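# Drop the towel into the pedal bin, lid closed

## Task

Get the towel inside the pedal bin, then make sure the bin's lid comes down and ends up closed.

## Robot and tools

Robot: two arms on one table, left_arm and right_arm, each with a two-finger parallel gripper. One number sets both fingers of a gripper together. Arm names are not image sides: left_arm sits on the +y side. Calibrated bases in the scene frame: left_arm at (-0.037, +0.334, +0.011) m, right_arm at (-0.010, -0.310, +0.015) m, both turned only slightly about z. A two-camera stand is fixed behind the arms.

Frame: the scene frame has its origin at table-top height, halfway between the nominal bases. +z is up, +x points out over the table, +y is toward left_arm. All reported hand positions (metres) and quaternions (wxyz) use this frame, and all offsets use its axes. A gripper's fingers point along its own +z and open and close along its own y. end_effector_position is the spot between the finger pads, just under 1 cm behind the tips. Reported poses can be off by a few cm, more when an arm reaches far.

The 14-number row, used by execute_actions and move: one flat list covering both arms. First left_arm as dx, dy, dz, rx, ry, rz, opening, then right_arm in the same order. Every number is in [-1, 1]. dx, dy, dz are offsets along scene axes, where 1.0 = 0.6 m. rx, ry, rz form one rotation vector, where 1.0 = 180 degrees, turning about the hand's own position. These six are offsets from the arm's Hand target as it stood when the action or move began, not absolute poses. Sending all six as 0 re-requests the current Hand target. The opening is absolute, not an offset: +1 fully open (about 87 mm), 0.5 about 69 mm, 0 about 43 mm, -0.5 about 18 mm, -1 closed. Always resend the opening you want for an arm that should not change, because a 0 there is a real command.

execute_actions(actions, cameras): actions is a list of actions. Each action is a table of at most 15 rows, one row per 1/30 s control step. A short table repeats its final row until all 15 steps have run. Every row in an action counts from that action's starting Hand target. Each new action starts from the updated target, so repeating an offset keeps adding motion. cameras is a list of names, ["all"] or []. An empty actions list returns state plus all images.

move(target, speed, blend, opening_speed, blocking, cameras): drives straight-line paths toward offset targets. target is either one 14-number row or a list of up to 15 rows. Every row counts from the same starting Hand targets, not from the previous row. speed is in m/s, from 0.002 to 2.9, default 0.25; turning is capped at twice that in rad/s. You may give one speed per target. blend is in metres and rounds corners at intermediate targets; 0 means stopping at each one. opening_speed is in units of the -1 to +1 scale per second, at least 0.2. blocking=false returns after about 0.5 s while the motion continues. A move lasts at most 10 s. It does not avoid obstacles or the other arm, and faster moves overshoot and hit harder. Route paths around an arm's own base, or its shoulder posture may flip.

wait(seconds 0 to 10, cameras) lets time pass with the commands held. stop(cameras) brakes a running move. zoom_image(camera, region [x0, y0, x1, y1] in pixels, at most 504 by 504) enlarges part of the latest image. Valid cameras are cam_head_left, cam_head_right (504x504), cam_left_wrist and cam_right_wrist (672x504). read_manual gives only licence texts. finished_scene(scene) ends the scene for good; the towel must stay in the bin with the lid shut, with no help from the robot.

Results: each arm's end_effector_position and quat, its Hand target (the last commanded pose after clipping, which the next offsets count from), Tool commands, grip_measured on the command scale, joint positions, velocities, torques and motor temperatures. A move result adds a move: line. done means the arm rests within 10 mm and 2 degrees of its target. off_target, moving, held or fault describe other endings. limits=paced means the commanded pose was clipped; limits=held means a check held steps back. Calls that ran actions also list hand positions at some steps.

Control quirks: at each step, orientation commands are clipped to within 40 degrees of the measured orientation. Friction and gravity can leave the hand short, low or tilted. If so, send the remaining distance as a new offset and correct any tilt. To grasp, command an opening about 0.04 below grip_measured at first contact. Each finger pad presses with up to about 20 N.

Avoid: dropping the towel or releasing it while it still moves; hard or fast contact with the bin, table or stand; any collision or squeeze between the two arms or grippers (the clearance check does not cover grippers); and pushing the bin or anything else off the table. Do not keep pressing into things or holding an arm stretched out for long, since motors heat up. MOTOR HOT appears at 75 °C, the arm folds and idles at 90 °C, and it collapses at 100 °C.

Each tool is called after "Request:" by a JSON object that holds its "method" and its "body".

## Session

Request:
{"method": "execute_actions", "body": {"actions": []}}

Scene clock: 0.00 s.
left_arm: end_effector_position=(+0.3382, +0.3192, +0.0519) grip_measured=+0.996 end_effector_quat_wxyz=(+0.554, +0.001, +0.832, +0.016) | right_arm: end_effector_position=(+0.3706, -0.3415, +0.0540) grip_measured=+1.000 end_effector_quat_wxyz=(+0.564, +0.064, +0.817, -0.101)
Joint positions: left_arm=[-0.06 1.536 0.366 0.773 -0.108 -0.016 0.998] | right_arm=[0.057 1.613 0.373 0.875 0.279 0.005 1]
Joint velocities: within noise
Joint torques (N m): no reading
Motor temperatures (°C): left_arm=[24 27 29 30 24 26 26] | right_arm=[26 26 26 28 25 26 25]
Heat: left arm: 30 °C; right arm: 28 °C.
Hand target: left_arm +0.3422, +0.3189, +0.0586; +0.563, +0.000, +0.826, +0.015 | right_arm +0.3760, -0.3414, +0.0635; +0.577, +0.066, +0.808, -0.100
Tool commands: left_gripper/opening=+1.0 right_gripper/opening=+1.0
camera_calibration:
cam_left_wrist: T_world_to_cam=[[0.0335385, -0.999333, -0.0144234, 0.305546], [-0.952496, -0.027589, -0.3033, 0.36893], [0.3027, 0.0239104, -0.952786, 0.0826749], [0, 0, 0, 1]] pos_world=[0.316131, 0.313544, 0.195075]
cam_right_wrist: T_world_to_cam=[[-0.232957, -0.968571, 0.0871833, -0.251078], [-0.915327, 0.188099, -0.356084, 0.443331], [0.328494, -0.162753, -0.930378, 0.0166666], [0, 0, 0, 1]] pos_world=[0.341827, -0.323865, 0.195259]

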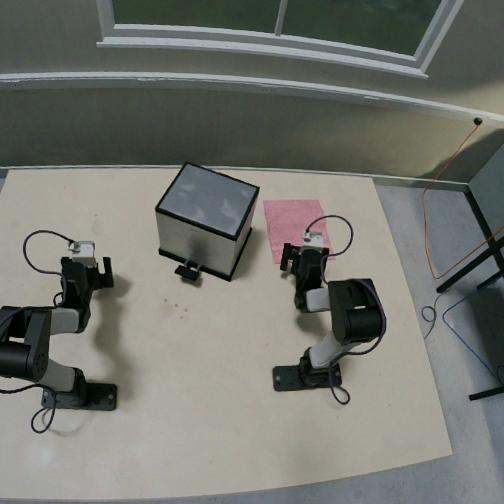

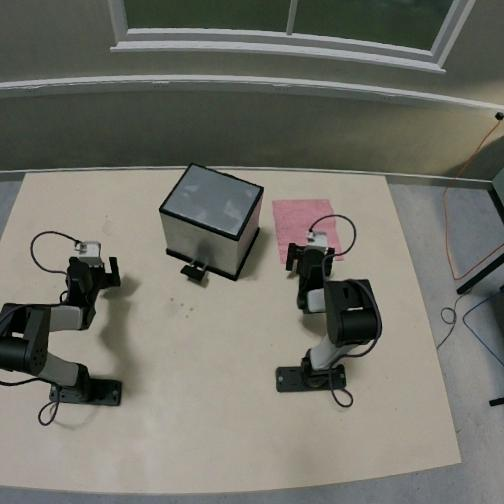

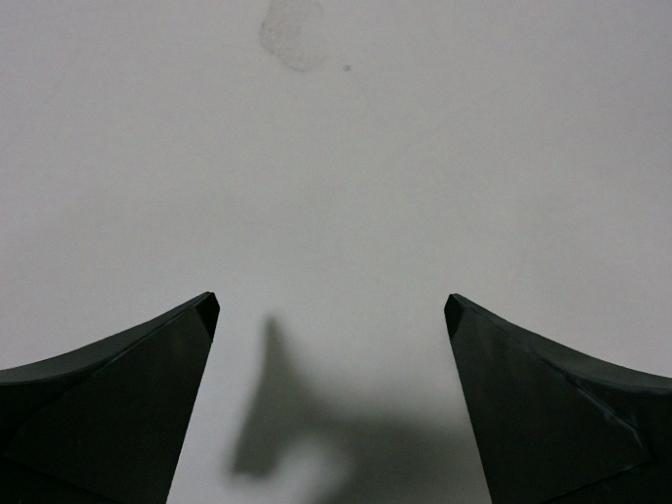

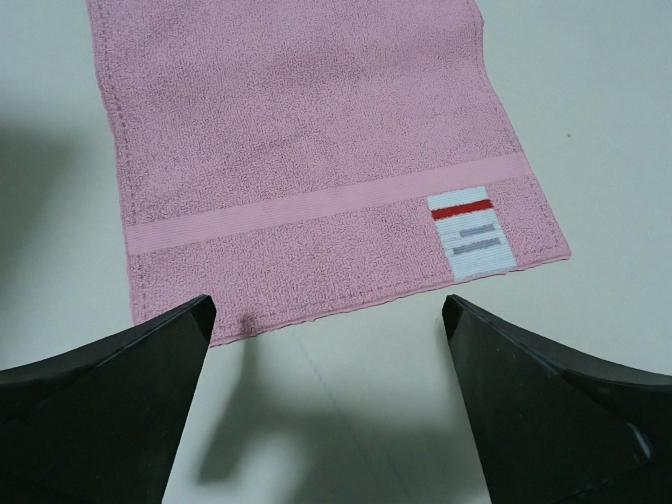

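Request:
{"method": "move", "body": {"target": [-0.030,-0.465,0.086,0.037,0.107,-0.209,-1,0.215,-0.036,0.08,-0.219,0.377,0.425,1], "speed": 0.5, "cameras": ["all"]}}

Scene clock: 7.53 s.
left_arm: end_effector_position=(+0.3219, +0.0465, +0.1040) grip_measured=-1.000 end_effector_quat_wxyz=(+0.391, +0.294, +0.865, -0.111) | right_arm: end_effector_position=(+0.5013, -0.3649, +0.1066) grip_measured=+1.000 end_effector_quat_wxyz=(+0.056, -0.643, +0.762, -0.049)
Joint positions: left_arm=[-0.674 1.741 1.166 -0.161 -0.073 -0.016 0] | right_arm=[-0.013 2.602 2.729 -1.549 -0.001 -1.43 1]
Joint torques (N m): left_arm=[-0.16 -7.51 7.84 1.54 0.29 0.12] | right_arm=[0.66 -11.49 6.84 0.44 0 -0.12]
Heat: left arm: 31 °C; right arm: 30 °C.
Hand target: left_arm +0.3241, +0.0400, +0.1100; +0.393, +0.299, +0.861, -0.119 | right_arm +0.5051, -0.3631, +0.1117; +0.000, -0.643, +0.766, +0.001
Off the commanded pose: left_arm 0.009 m, 1 deg | right_arm 0.006 m, 9 deg.
joint sent to its limit (right arm) — joint 4 (wrist pitch), lower limit. The joint targets are off in orientation, not in position.
move: off_target (right_arm)
camera_calibration:
cam_left_wrist: T_world_to_cam=[[-0.579116, -0.814657, -0.0309563, 0.224614], [-0.815214, 0.578343, 0.0307513, 0.254626], [-0.00714844, 0.0430446, -0.999048, 0.247292], [0, 0, 0, 1]] pos_world=[0.33942, 0.0250772, 0.246179]
cam_right_wrist: T_world_to_cam=[[0.971091, -0.178934, 0.158004, -0.570806], [-0.236935, -0.641927, 0.729241, -0.172635], [-0.0290589, -0.745596, -0.665765, -0.0428707], [0, 0, 0, 1]] pos_world=[0.512156, -0.24492, 0.18754]

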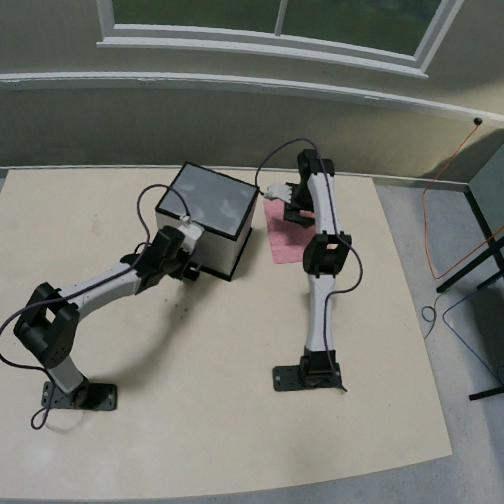

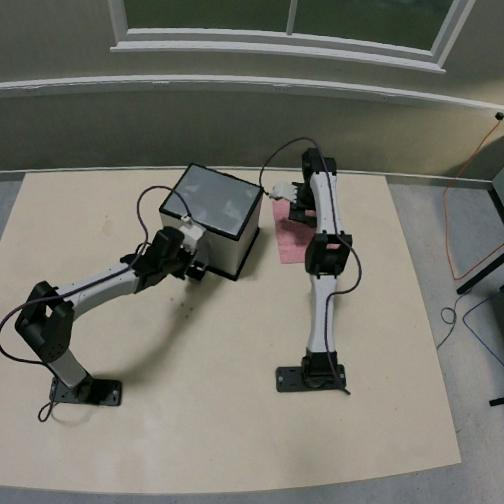

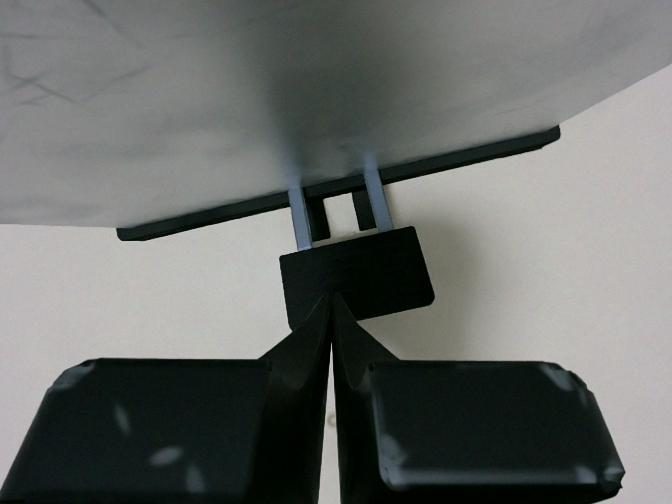

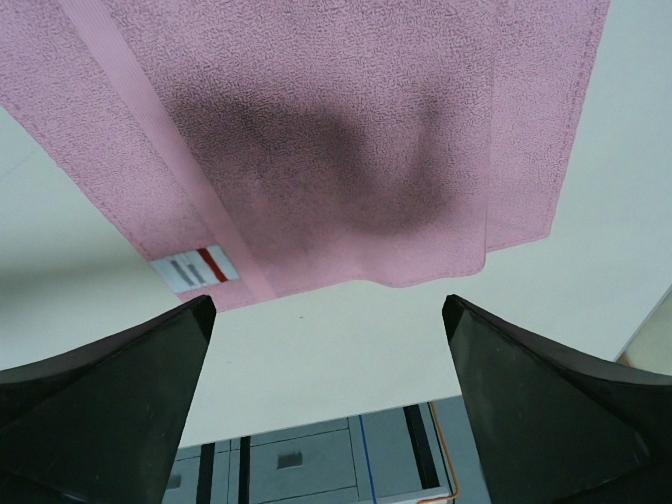

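Request:
{"method": "move", "body": {"target": [[0,-0.02,-0.06,0,0,0,-1,0,0,-0.135,0,0,0,1],[0,-0.02,-0.06,0,0,0,-1,0,0,-0.172,0,0,0,1],[0,-0.02,-0.06,0,0,0,-1,0,0,-0.172,0,0,0,-1],[-0.045,0.023,-0.36,0,0,0,-1,-0.02,0,0.1,0,0,0,-1]], "speed": [0.25,0.06,0.06,0.15], "blend": [0.01,0,0,0], "opening_speed": 1.5, "cameras": ["all"]}}

Scene clock: 14.43 s.
left_arm: end_effector_position=(+0.3461, +0.0140, +0.0158) grip_measured=-1.000 end_effector_quat_wxyz=(+0.563, +0.257, +0.764, -0.183) | right_arm: end_effector_position=(+0.4951, -0.3663, +0.1540) grip_measured=-0.981 end_effector_quat_wxyz=(+0.078, -0.645, +0.756, -0.080)
Joint positions: left_arm=[-0.695 2.104 0.788 1.012 -0.082 -0.016 0] | right_arm=[-0.011 2.485 2.69 -1.551 0.015 -1.439 0.009]
Joint torques (N m): left_arm=[-0.03 -2.59 -1.57 -0.67 0.21 -0.03] | right_arm=[0.69 -14.82 4.16 0.59 -0.05 -0.11]
Motor temperatures (°C): left_arm=[24 28 30 31 24 26 26] | right_arm=[26 32 27 29 25 26 25]
Heat: left arm: 31 °C; right arm: 32 °C.
Hand target: left_arm +0.2972, +0.0536, -0.1058; +0.394, +0.300, +0.861, -0.120 | right_arm +0.4930, -0.3630, +0.1716; +0.000, -0.643, +0.766, +0.001
Off the commanded pose: left_arm 0.137 m, 24 deg | right_arm 0.018 m, 13 deg.
joint sent to its limit (right arm) — joint 4 (wrist pitch), lower limit. The joint targets are off in orientation, not in position.
move: off_target (left_arm, right_arm); target 3's new opening was sent with right_arm's hand 0.014 m and 2 deg from that target
camera_calibration:
cam_left_wrist: T_world_to_cam=[[-0.585793, -0.810446, 0.00483066, 0.211138], [-0.747805, 0.538199, -0.388755, 0.27977], [0.312465, -0.231342, -0.921329, 0.0527674], [0, 0, 0, 1]] pos_world=[0.316409, 0.0327509, 0.156358]
cam_right_wrist: T_world_to_cam=[[0.957858, -0.166673, 0.233942, -0.573179], [-0.285944, -0.630646, 0.721471, -0.17996], [0.0272845, -0.757961, -0.651729, -0.0470725], [0, 0, 0, 1]] pos_world=[0.498849, -0.244704, 0.233248]

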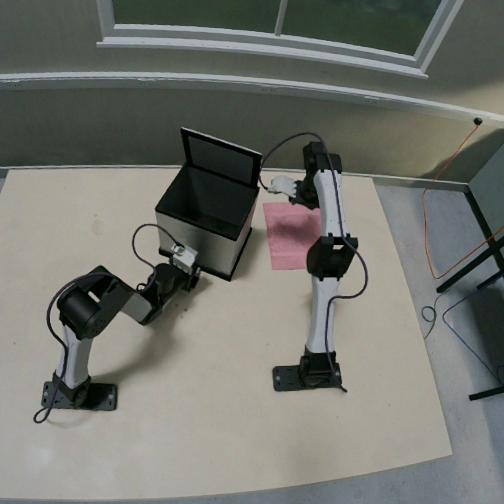

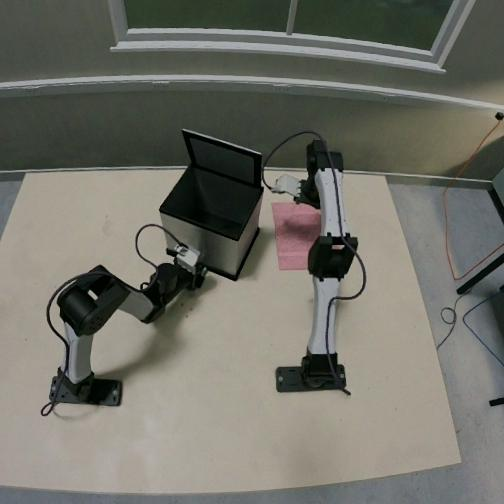

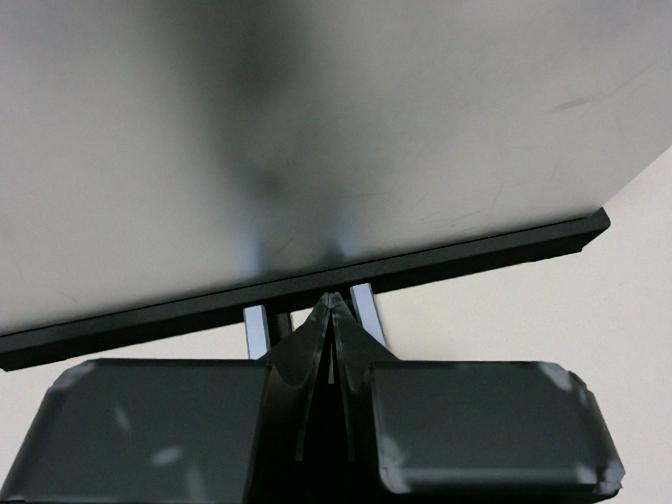

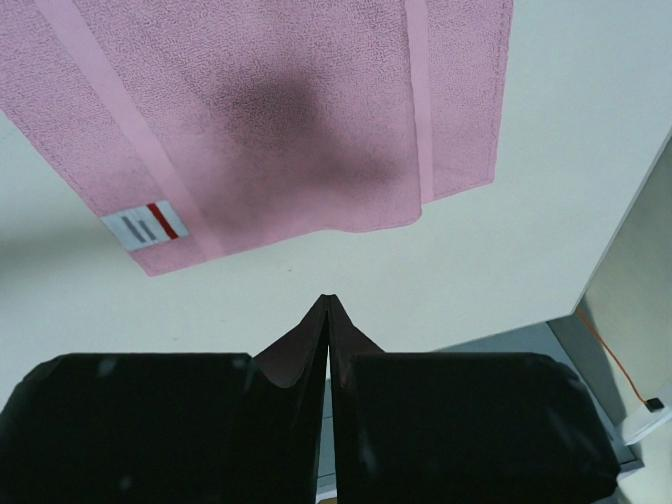

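Request:
{"method": "zoom_image", "body": {"camera": "cam_right_wrist", "region": [100, 0, 604, 290]}}

Request:
{"method": "zoom_image", "body": {"camera": "cam_head_right", "region": [250, 180, 350, 290]}}

Scaled by 1.000.

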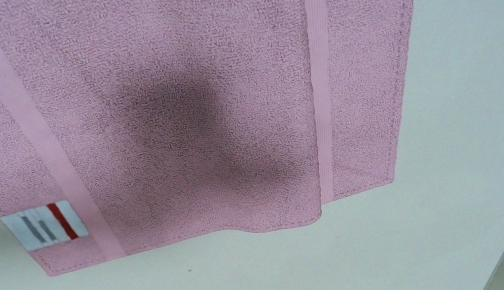

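Scaled by 4.582.

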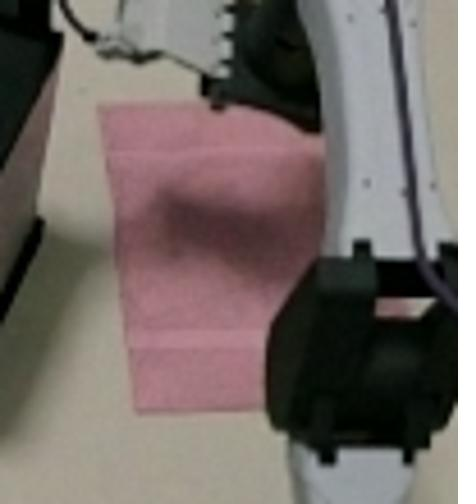

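Request:
{"method": "move", "body": {"target": [[0,0,0,0,0,0,-1,0.02,0,-0.27,0,0,0,1],[0,0,0,0,0,0,-1,0.02,0,-0.308,0,0,0,1],[0,0,0,0,0,0,-1,0.02,0,-0.308,0,0,0,-1],[0,0,0,0,0,0,-1,0.0,0,-0.03,0,0,0,-1]], "speed": [0.25,0.06,0.06,0.2], "blend": [0.01,0,0,0], "opening_speed": 1.5, "cameras": ["cam_head_left","cam_right_wrist"]}}

Scene clock: 22.40 s.
left_arm: end_effector_position=(+0.3460, +0.0140, +0.0158) grip_measured=-1.000 end_effector_quat_wxyz=(+0.563, +0.257, +0.764, -0.183) | right_arm: end_effector_position=(+0.4944, -0.3665, +0.1379) grip_measured=-0.734 end_effector_quat_wxyz=(+0.064, -0.644, +0.759, -0.069)
Joint positions: left_arm=[-0.695 2.104 0.788 1.012 -0.082 -0.016 0] | right_arm=[-0.01 2.514 2.681 -1.551 0.017 -1.435 0.133]
Joint torques (N m): left_arm=[-0.09 -2.8 -1.69 -0.74 0.23 -0.01] | right_arm=[0.58 -14.63 4.25 0.53 -0.11 -0.12]
Heat: left arm: 31 °C; right arm: 36 °C.
Hand target: left_arm +0.2971, +0.0537, -0.1059; +0.393, +0.300, +0.861, -0.119 | right_arm +0.4931, -0.3630, +0.1536; +0.000, -0.643, +0.766, +0.001
Off the commanded pose: left_arm 0.137 m, 24 deg | right_arm 0.016 m, 11 deg.
joint sent to its limit (right arm) — joint 4 (wrist pitch), lower limit. The joint targets are off in orientation, not in position.
move: off_target (left_arm, right_arm); target 3's new opening was sent with right_arm's hand 0.030 m and 2 deg from that target
camera_calibration:
cam_right_wrist: T_world_to_cam=[[0.964983, -0.17104, 0.198882, -0.56906], [-0.262314, -0.628821, 0.731967, -0.181183], [-0.000134111, -0.758505, -0.651667, -0.0443408], [0, 0, 0, 1]] pos_world=[0.5016, -0.244896, 0.216901]
Images, in order (width x height): cam_head_left 504x504, cam_right_wrist 672x504.

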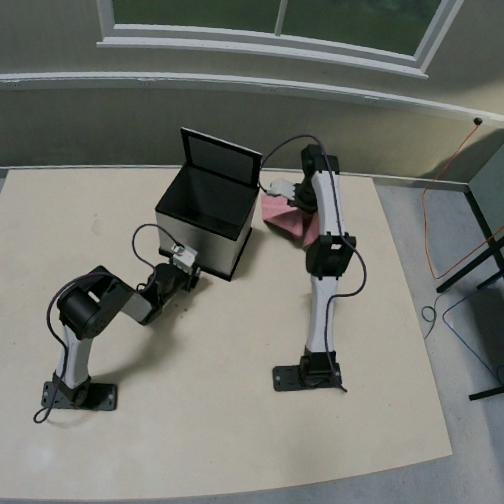

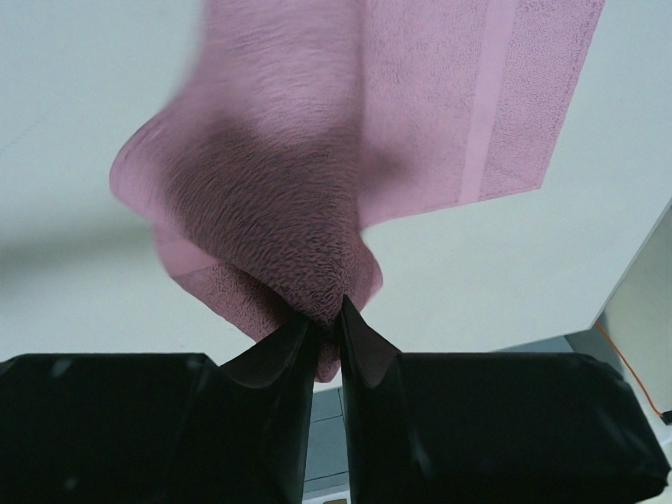

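Request:
{"method": "move", "body": {"target": [0,0,0,0,0,0,-1,-0.155,0.04,0.46,0.198,-0.334,0,-1], "speed": 0.25, "cameras": ["cam_head_left","cam_head_right","cam_right_wrist"]}}

Scene clock: 26.57 s.
left_arm: end_effector_position=(+0.3460, +0.0140, +0.0158) grip_measured=-1.000 end_effector_quat_wxyz=(+0.563, +0.257, +0.764, -0.183) | right_arm: end_effector_position=(+0.4037, -0.3402, +0.4166) grip_measured=-0.734 end_effector_quat_wxyz=(+0.550, -0.529, +0.640, -0.083)
Joint positions: left_arm=[-0.695 2.104 0.788 1.012 -0.082 -0.016 0] | right_arm=[-0.283 1.567 1.992 -0.977 -0.76 -1.242 0.133]
Joint torques (N m): left_arm=[0.03 -2.8 -1.61 -0.76 0.19 0] | right_arm=[-0.54 -7.01 4.36 1.78 -0.43 0.12]
Motor temperatures (°C): left_arm=[24 28 30 31 24 26 26] | right_arm=[26 38 28 29 25 26 26]
Heat: left arm: 31 °C; right arm: 38 °C.
Hand target: left_arm +0.2971, +0.0537, -0.1059; +0.393, +0.300, +0.861, -0.119 | right_arm +0.4001, -0.3391, +0.4295; +0.565, -0.527, +0.628, -0.092
Off the commanded pose: left_arm 0.137 m, 24 deg | right_arm 0.014 m, 2 deg.
move: off_target (left_arm, right_arm)
camera_calibration:
cam_right_wrist: T_world_to_cam=[[0.579065, -0.440079, 0.686305, -0.671221], [-0.497739, -0.857541, -0.129917, -0.0161145], [0.645709, -0.266371, -0.715616, 0.0905021], [0, 0, 0, 1]] pos_world=[0.322222, -0.285102, 0.523334]
Images, in order (width x height): cam_head_left 504x504, cam_head_right 504x504, cam_right_wrist 672x504.

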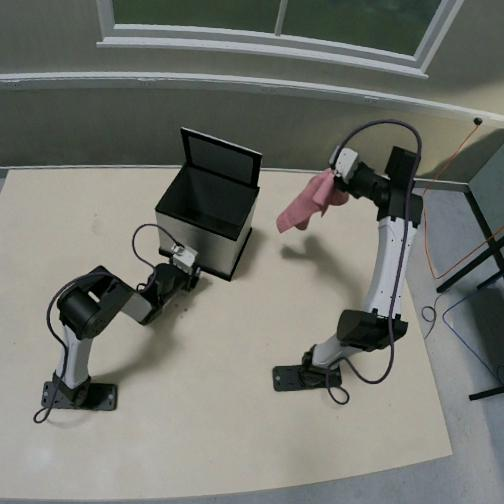

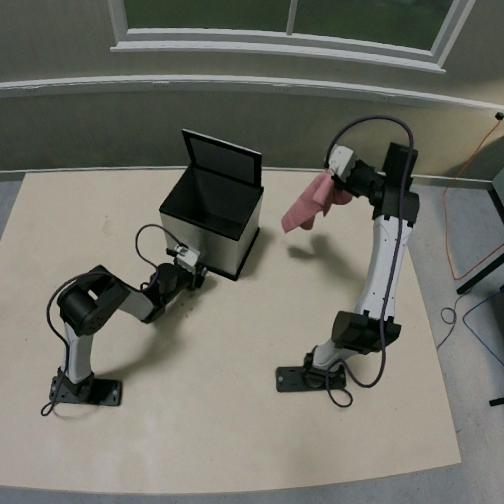

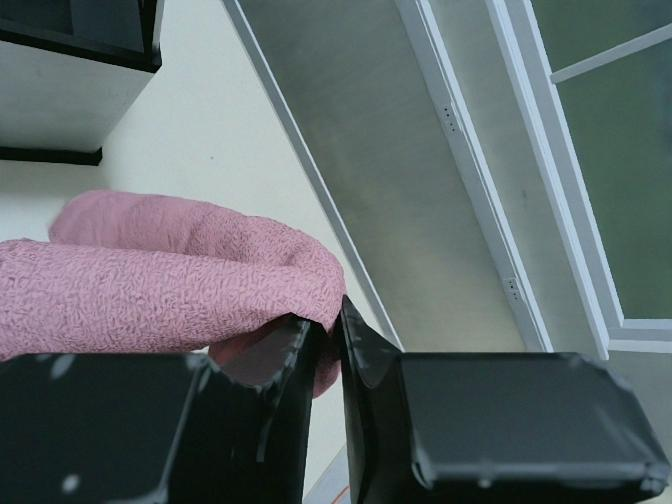

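Request:
{"method": "move", "body": {"target": [[0,0,0,0,0,0,-1,0.025,0.365,0.06,0,0,0,-1],[0,0,0,0,0,0,-1,0.058,0.49,0,0,0,0,-1],[0,0,0,0,0,0,-1,0.075,0.515,-0.29,-0.071,0.12,0,-1],[0,0,0,0,0,0,-1,0.085,0.52,-0.39,-0.12,0.2,0,-1]], "speed": 0.25, "blend": [0.03,0.02,0.02,0], "cameras": ["cam_head_left","cam_head_right","cam_right_wrist"]}}

Scene clock: 32.43 s.
left_arm: end_effector_position=(+0.3460, +0.0140, +0.0158) grip_measured=-1.000 end_effector_quat_wxyz=(+0.563, +0.257, +0.764, -0.183) | right_arm: end_effector_position=(+0.4487, -0.0297, +0.1909) grip_measured=-0.734 end_effector_quat_wxyz=(+0.242, -0.629, +0.737, -0.047)
Joint positions: left_arm=[-0.695 2.104 0.788 1.012 -0.082 -0.016 0] | right_arm=[0.635 2.504 2.839 -1.41 0.051 -0.806 0.133]
Joint torques (N m): left_arm=[-0.09 -2.62 -1.88 -0.75 0.28 -0.06] | right_arm=[-0.21 -10.93 6.87 1.14 -0.18 0.07]
Heat: left arm: 31 °C; right arm: 37 °C.
Hand target: left_arm +0.2971, +0.0537, -0.1059; +0.393, +0.300, +0.861, -0.119 | right_arm +0.4510, -0.0269, +0.1956; +0.238, -0.625, +0.742, -0.040
Off the commanded pose: left_arm 0.137 m, 24 deg | right_arm 0.006 m, 1 deg.
elbow stopped short (right arm): the move would have taken joint 3 (elbow) straighter than the controller allows.
move: off_target (left_arm)
camera_calibration:
cam_right_wrist: T_world_to_cam=[[0.898452, -0.217502, 0.381414, -0.484299], [-0.38891, -0.797419, 0.461381, 0.0833156], [0.203796, -0.562865, -0.801031, 0.188387], [0, 0, 0, 1]] pos_world=[0.429129, 0.0671381, 0.297183]
Images, in order (width x height): cam_head_left 504x504, cam_head_right 504x504, cam_right_wrist 672x504.

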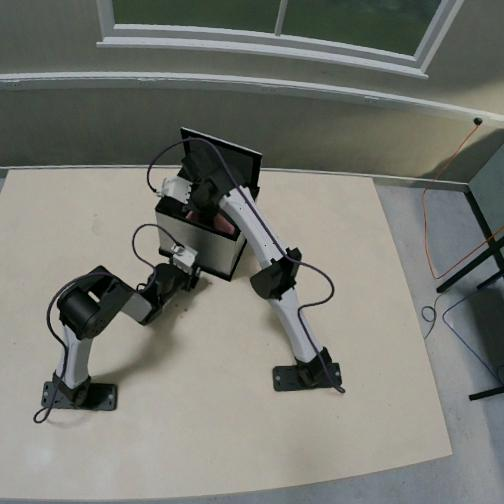

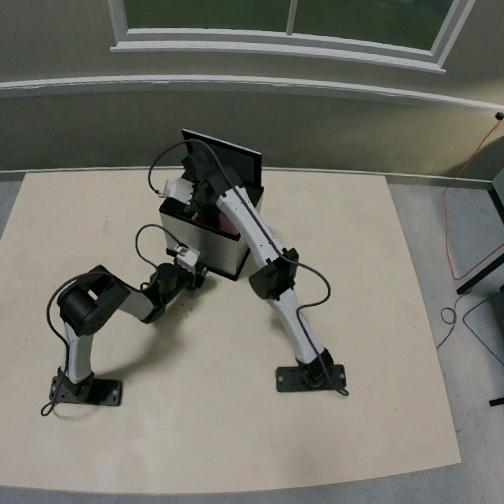

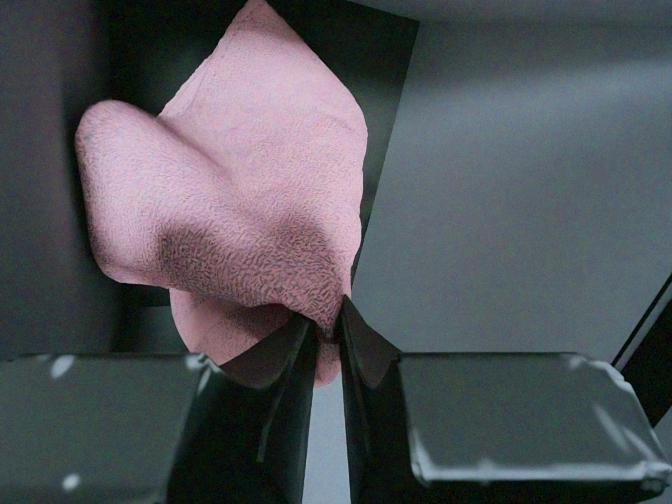

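Request:
{"method": "move", "body": {"target": [[0,0,0,0,0,0,-1,0,0,-0.05,0,0,0,-1],[0,0,0,0,0,0,-1,0,0,-0.05,0,0,0,0.4],[0,0,0,0,0,0,-1,-0.005,-0.02,0.2,0.04,-0.06,0,0.4],[0,0,0,0,0,0,-1,-0.04,-0.17,0.4,0.12,-0.2,0,0.4]], "speed": [0.15,0.2,0.22,0.3], "blend": [0,0,0.03,0], "opening_speed": 1.5, "cameras": ["cam_head_left","cam_right_wrist"]}}

Scene clock: 39.10 s.
left_arm: end_effector_position=(+0.3458, +0.0142, +0.0159) grip_measured=-1.000 end_effector_quat_wxyz=(+0.564, +0.256, +0.763, -0.183) | right_arm: end_effector_position=(+0.4317, -0.1251, +0.4179) grip_measured=+0.400 end_effector_quat_wxyz=(+0.545, -0.532, +0.642, -0.087)
Joint positions: left_arm=[-0.695 2.104 0.785 1.016 -0.082 -0.016 0] | right_arm=[0.442 1.706 2.109 -0.807 -0.098 -0.893 0.7]
Joint torques (N m): left_arm=[-0.14 -2.66 -1.43 -0.77 0.24 0.04] | right_arm=[-0.64 -9.22 4.59 2.04 -0.21 -0.08]
Heat: left arm: 31 °C; right arm: 39 °C.
Hand target: left_arm +0.2972, +0.0536, -0.1058; +0.393, +0.300, +0.861, -0.120 | right_arm +0.4270, -0.1289, +0.4356; +0.565, -0.528, +0.627, -0.092
Off the commanded pose: left_arm 0.137 m, 24 deg | right_arm 0.019 m, 3 deg.
elbow stopped short (right arm): the move would have taken joint 3 (elbow) straighter than the controller allows.
move: off_target (left_arm, right_arm)
camera_calibration:
cam_right_wrist: T_world_to_cam=[[0.580722, -0.432049, 0.689997, -0.594891], [-0.501878, -0.857335, -0.114434, 0.177847], [0.641, -0.27984, -0.714709, 0.130591], [0, 0, 0, 1]] pos_world=[0.351014, -0.068003, 0.52416]
Images, in order (width x height): cam_head_left 504x504, cam_right_wrist 672x504.

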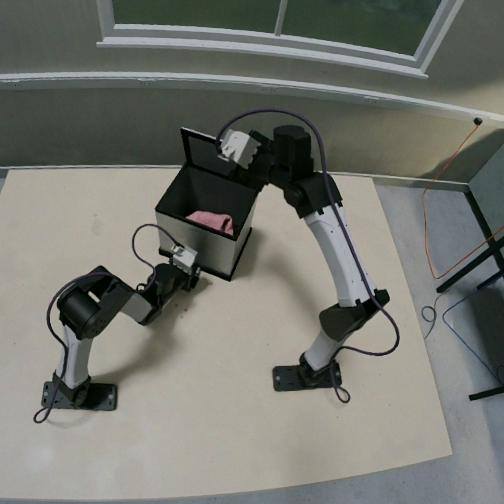

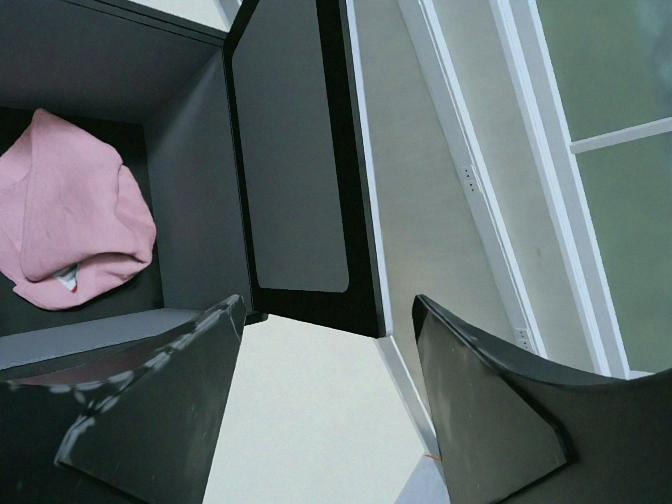

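Request:
{"method": "move", "body": {"target": [[0,0,0.1,0,0,0,-1,-0.05,-0.25,0,0,0,0,0.4],[-0.01,0.02,0.33,0,0,0,-1,-0.06,-0.33,0,0,0,0,0.4]], "speed": [0.22,0.1], "blend": [0.02,0], "cameras": ["cam_head_left"]}}

Scene clock: 42.63 s.
left_arm: end_effector_position=(+0.2870, +0.0697, +0.0768) grip_measured=-1.000 end_effector_quat_wxyz=(+0.381, +0.301, +0.867, -0.108) | right_arm: end_effector_position=(+0.3905, -0.3259, +0.4259) grip_measured=+0.400 end_effector_quat_wxyz=(+0.558, -0.524, +0.638, -0.085)
Joint positions: left_arm=[-0.687 1.642 0.951 -0.067 -0.077 -0.016 0] | right_arm=[-0.248 1.505 1.951 -0.956 -0.732 -1.197 0.7]
Joint torques (N m): left_arm=[0.88 -8.83 7.3 1.51 0.34 0.06] | right_arm=[-0.62 -3.9 6.86 1.57 -0.39 -0.08]
Heat: left arm: 31 °C; right arm: 38 °C.
Hand target: left_arm +0.2913, +0.0656, +0.0923; +0.394, +0.299, +0.861, -0.120 | right_arm +0.3909, -0.3269, +0.4356; +0.565, -0.528, +0.627, -0.092
Off the commanded pose: left_arm 0.016 m, 2 deg | right_arm 0.010 m, 2 deg.
move: off_target (left_arm)
Images, in order (width x height): cam_head_left 504x504.

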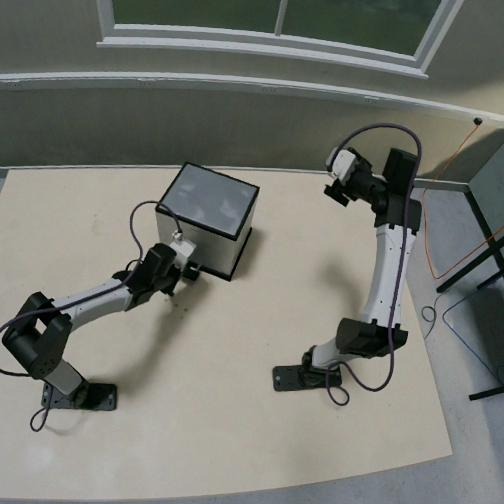

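Request:
{"method": "finished_scene", "body": {"scene": 3}}

The scene is finished: the task was done.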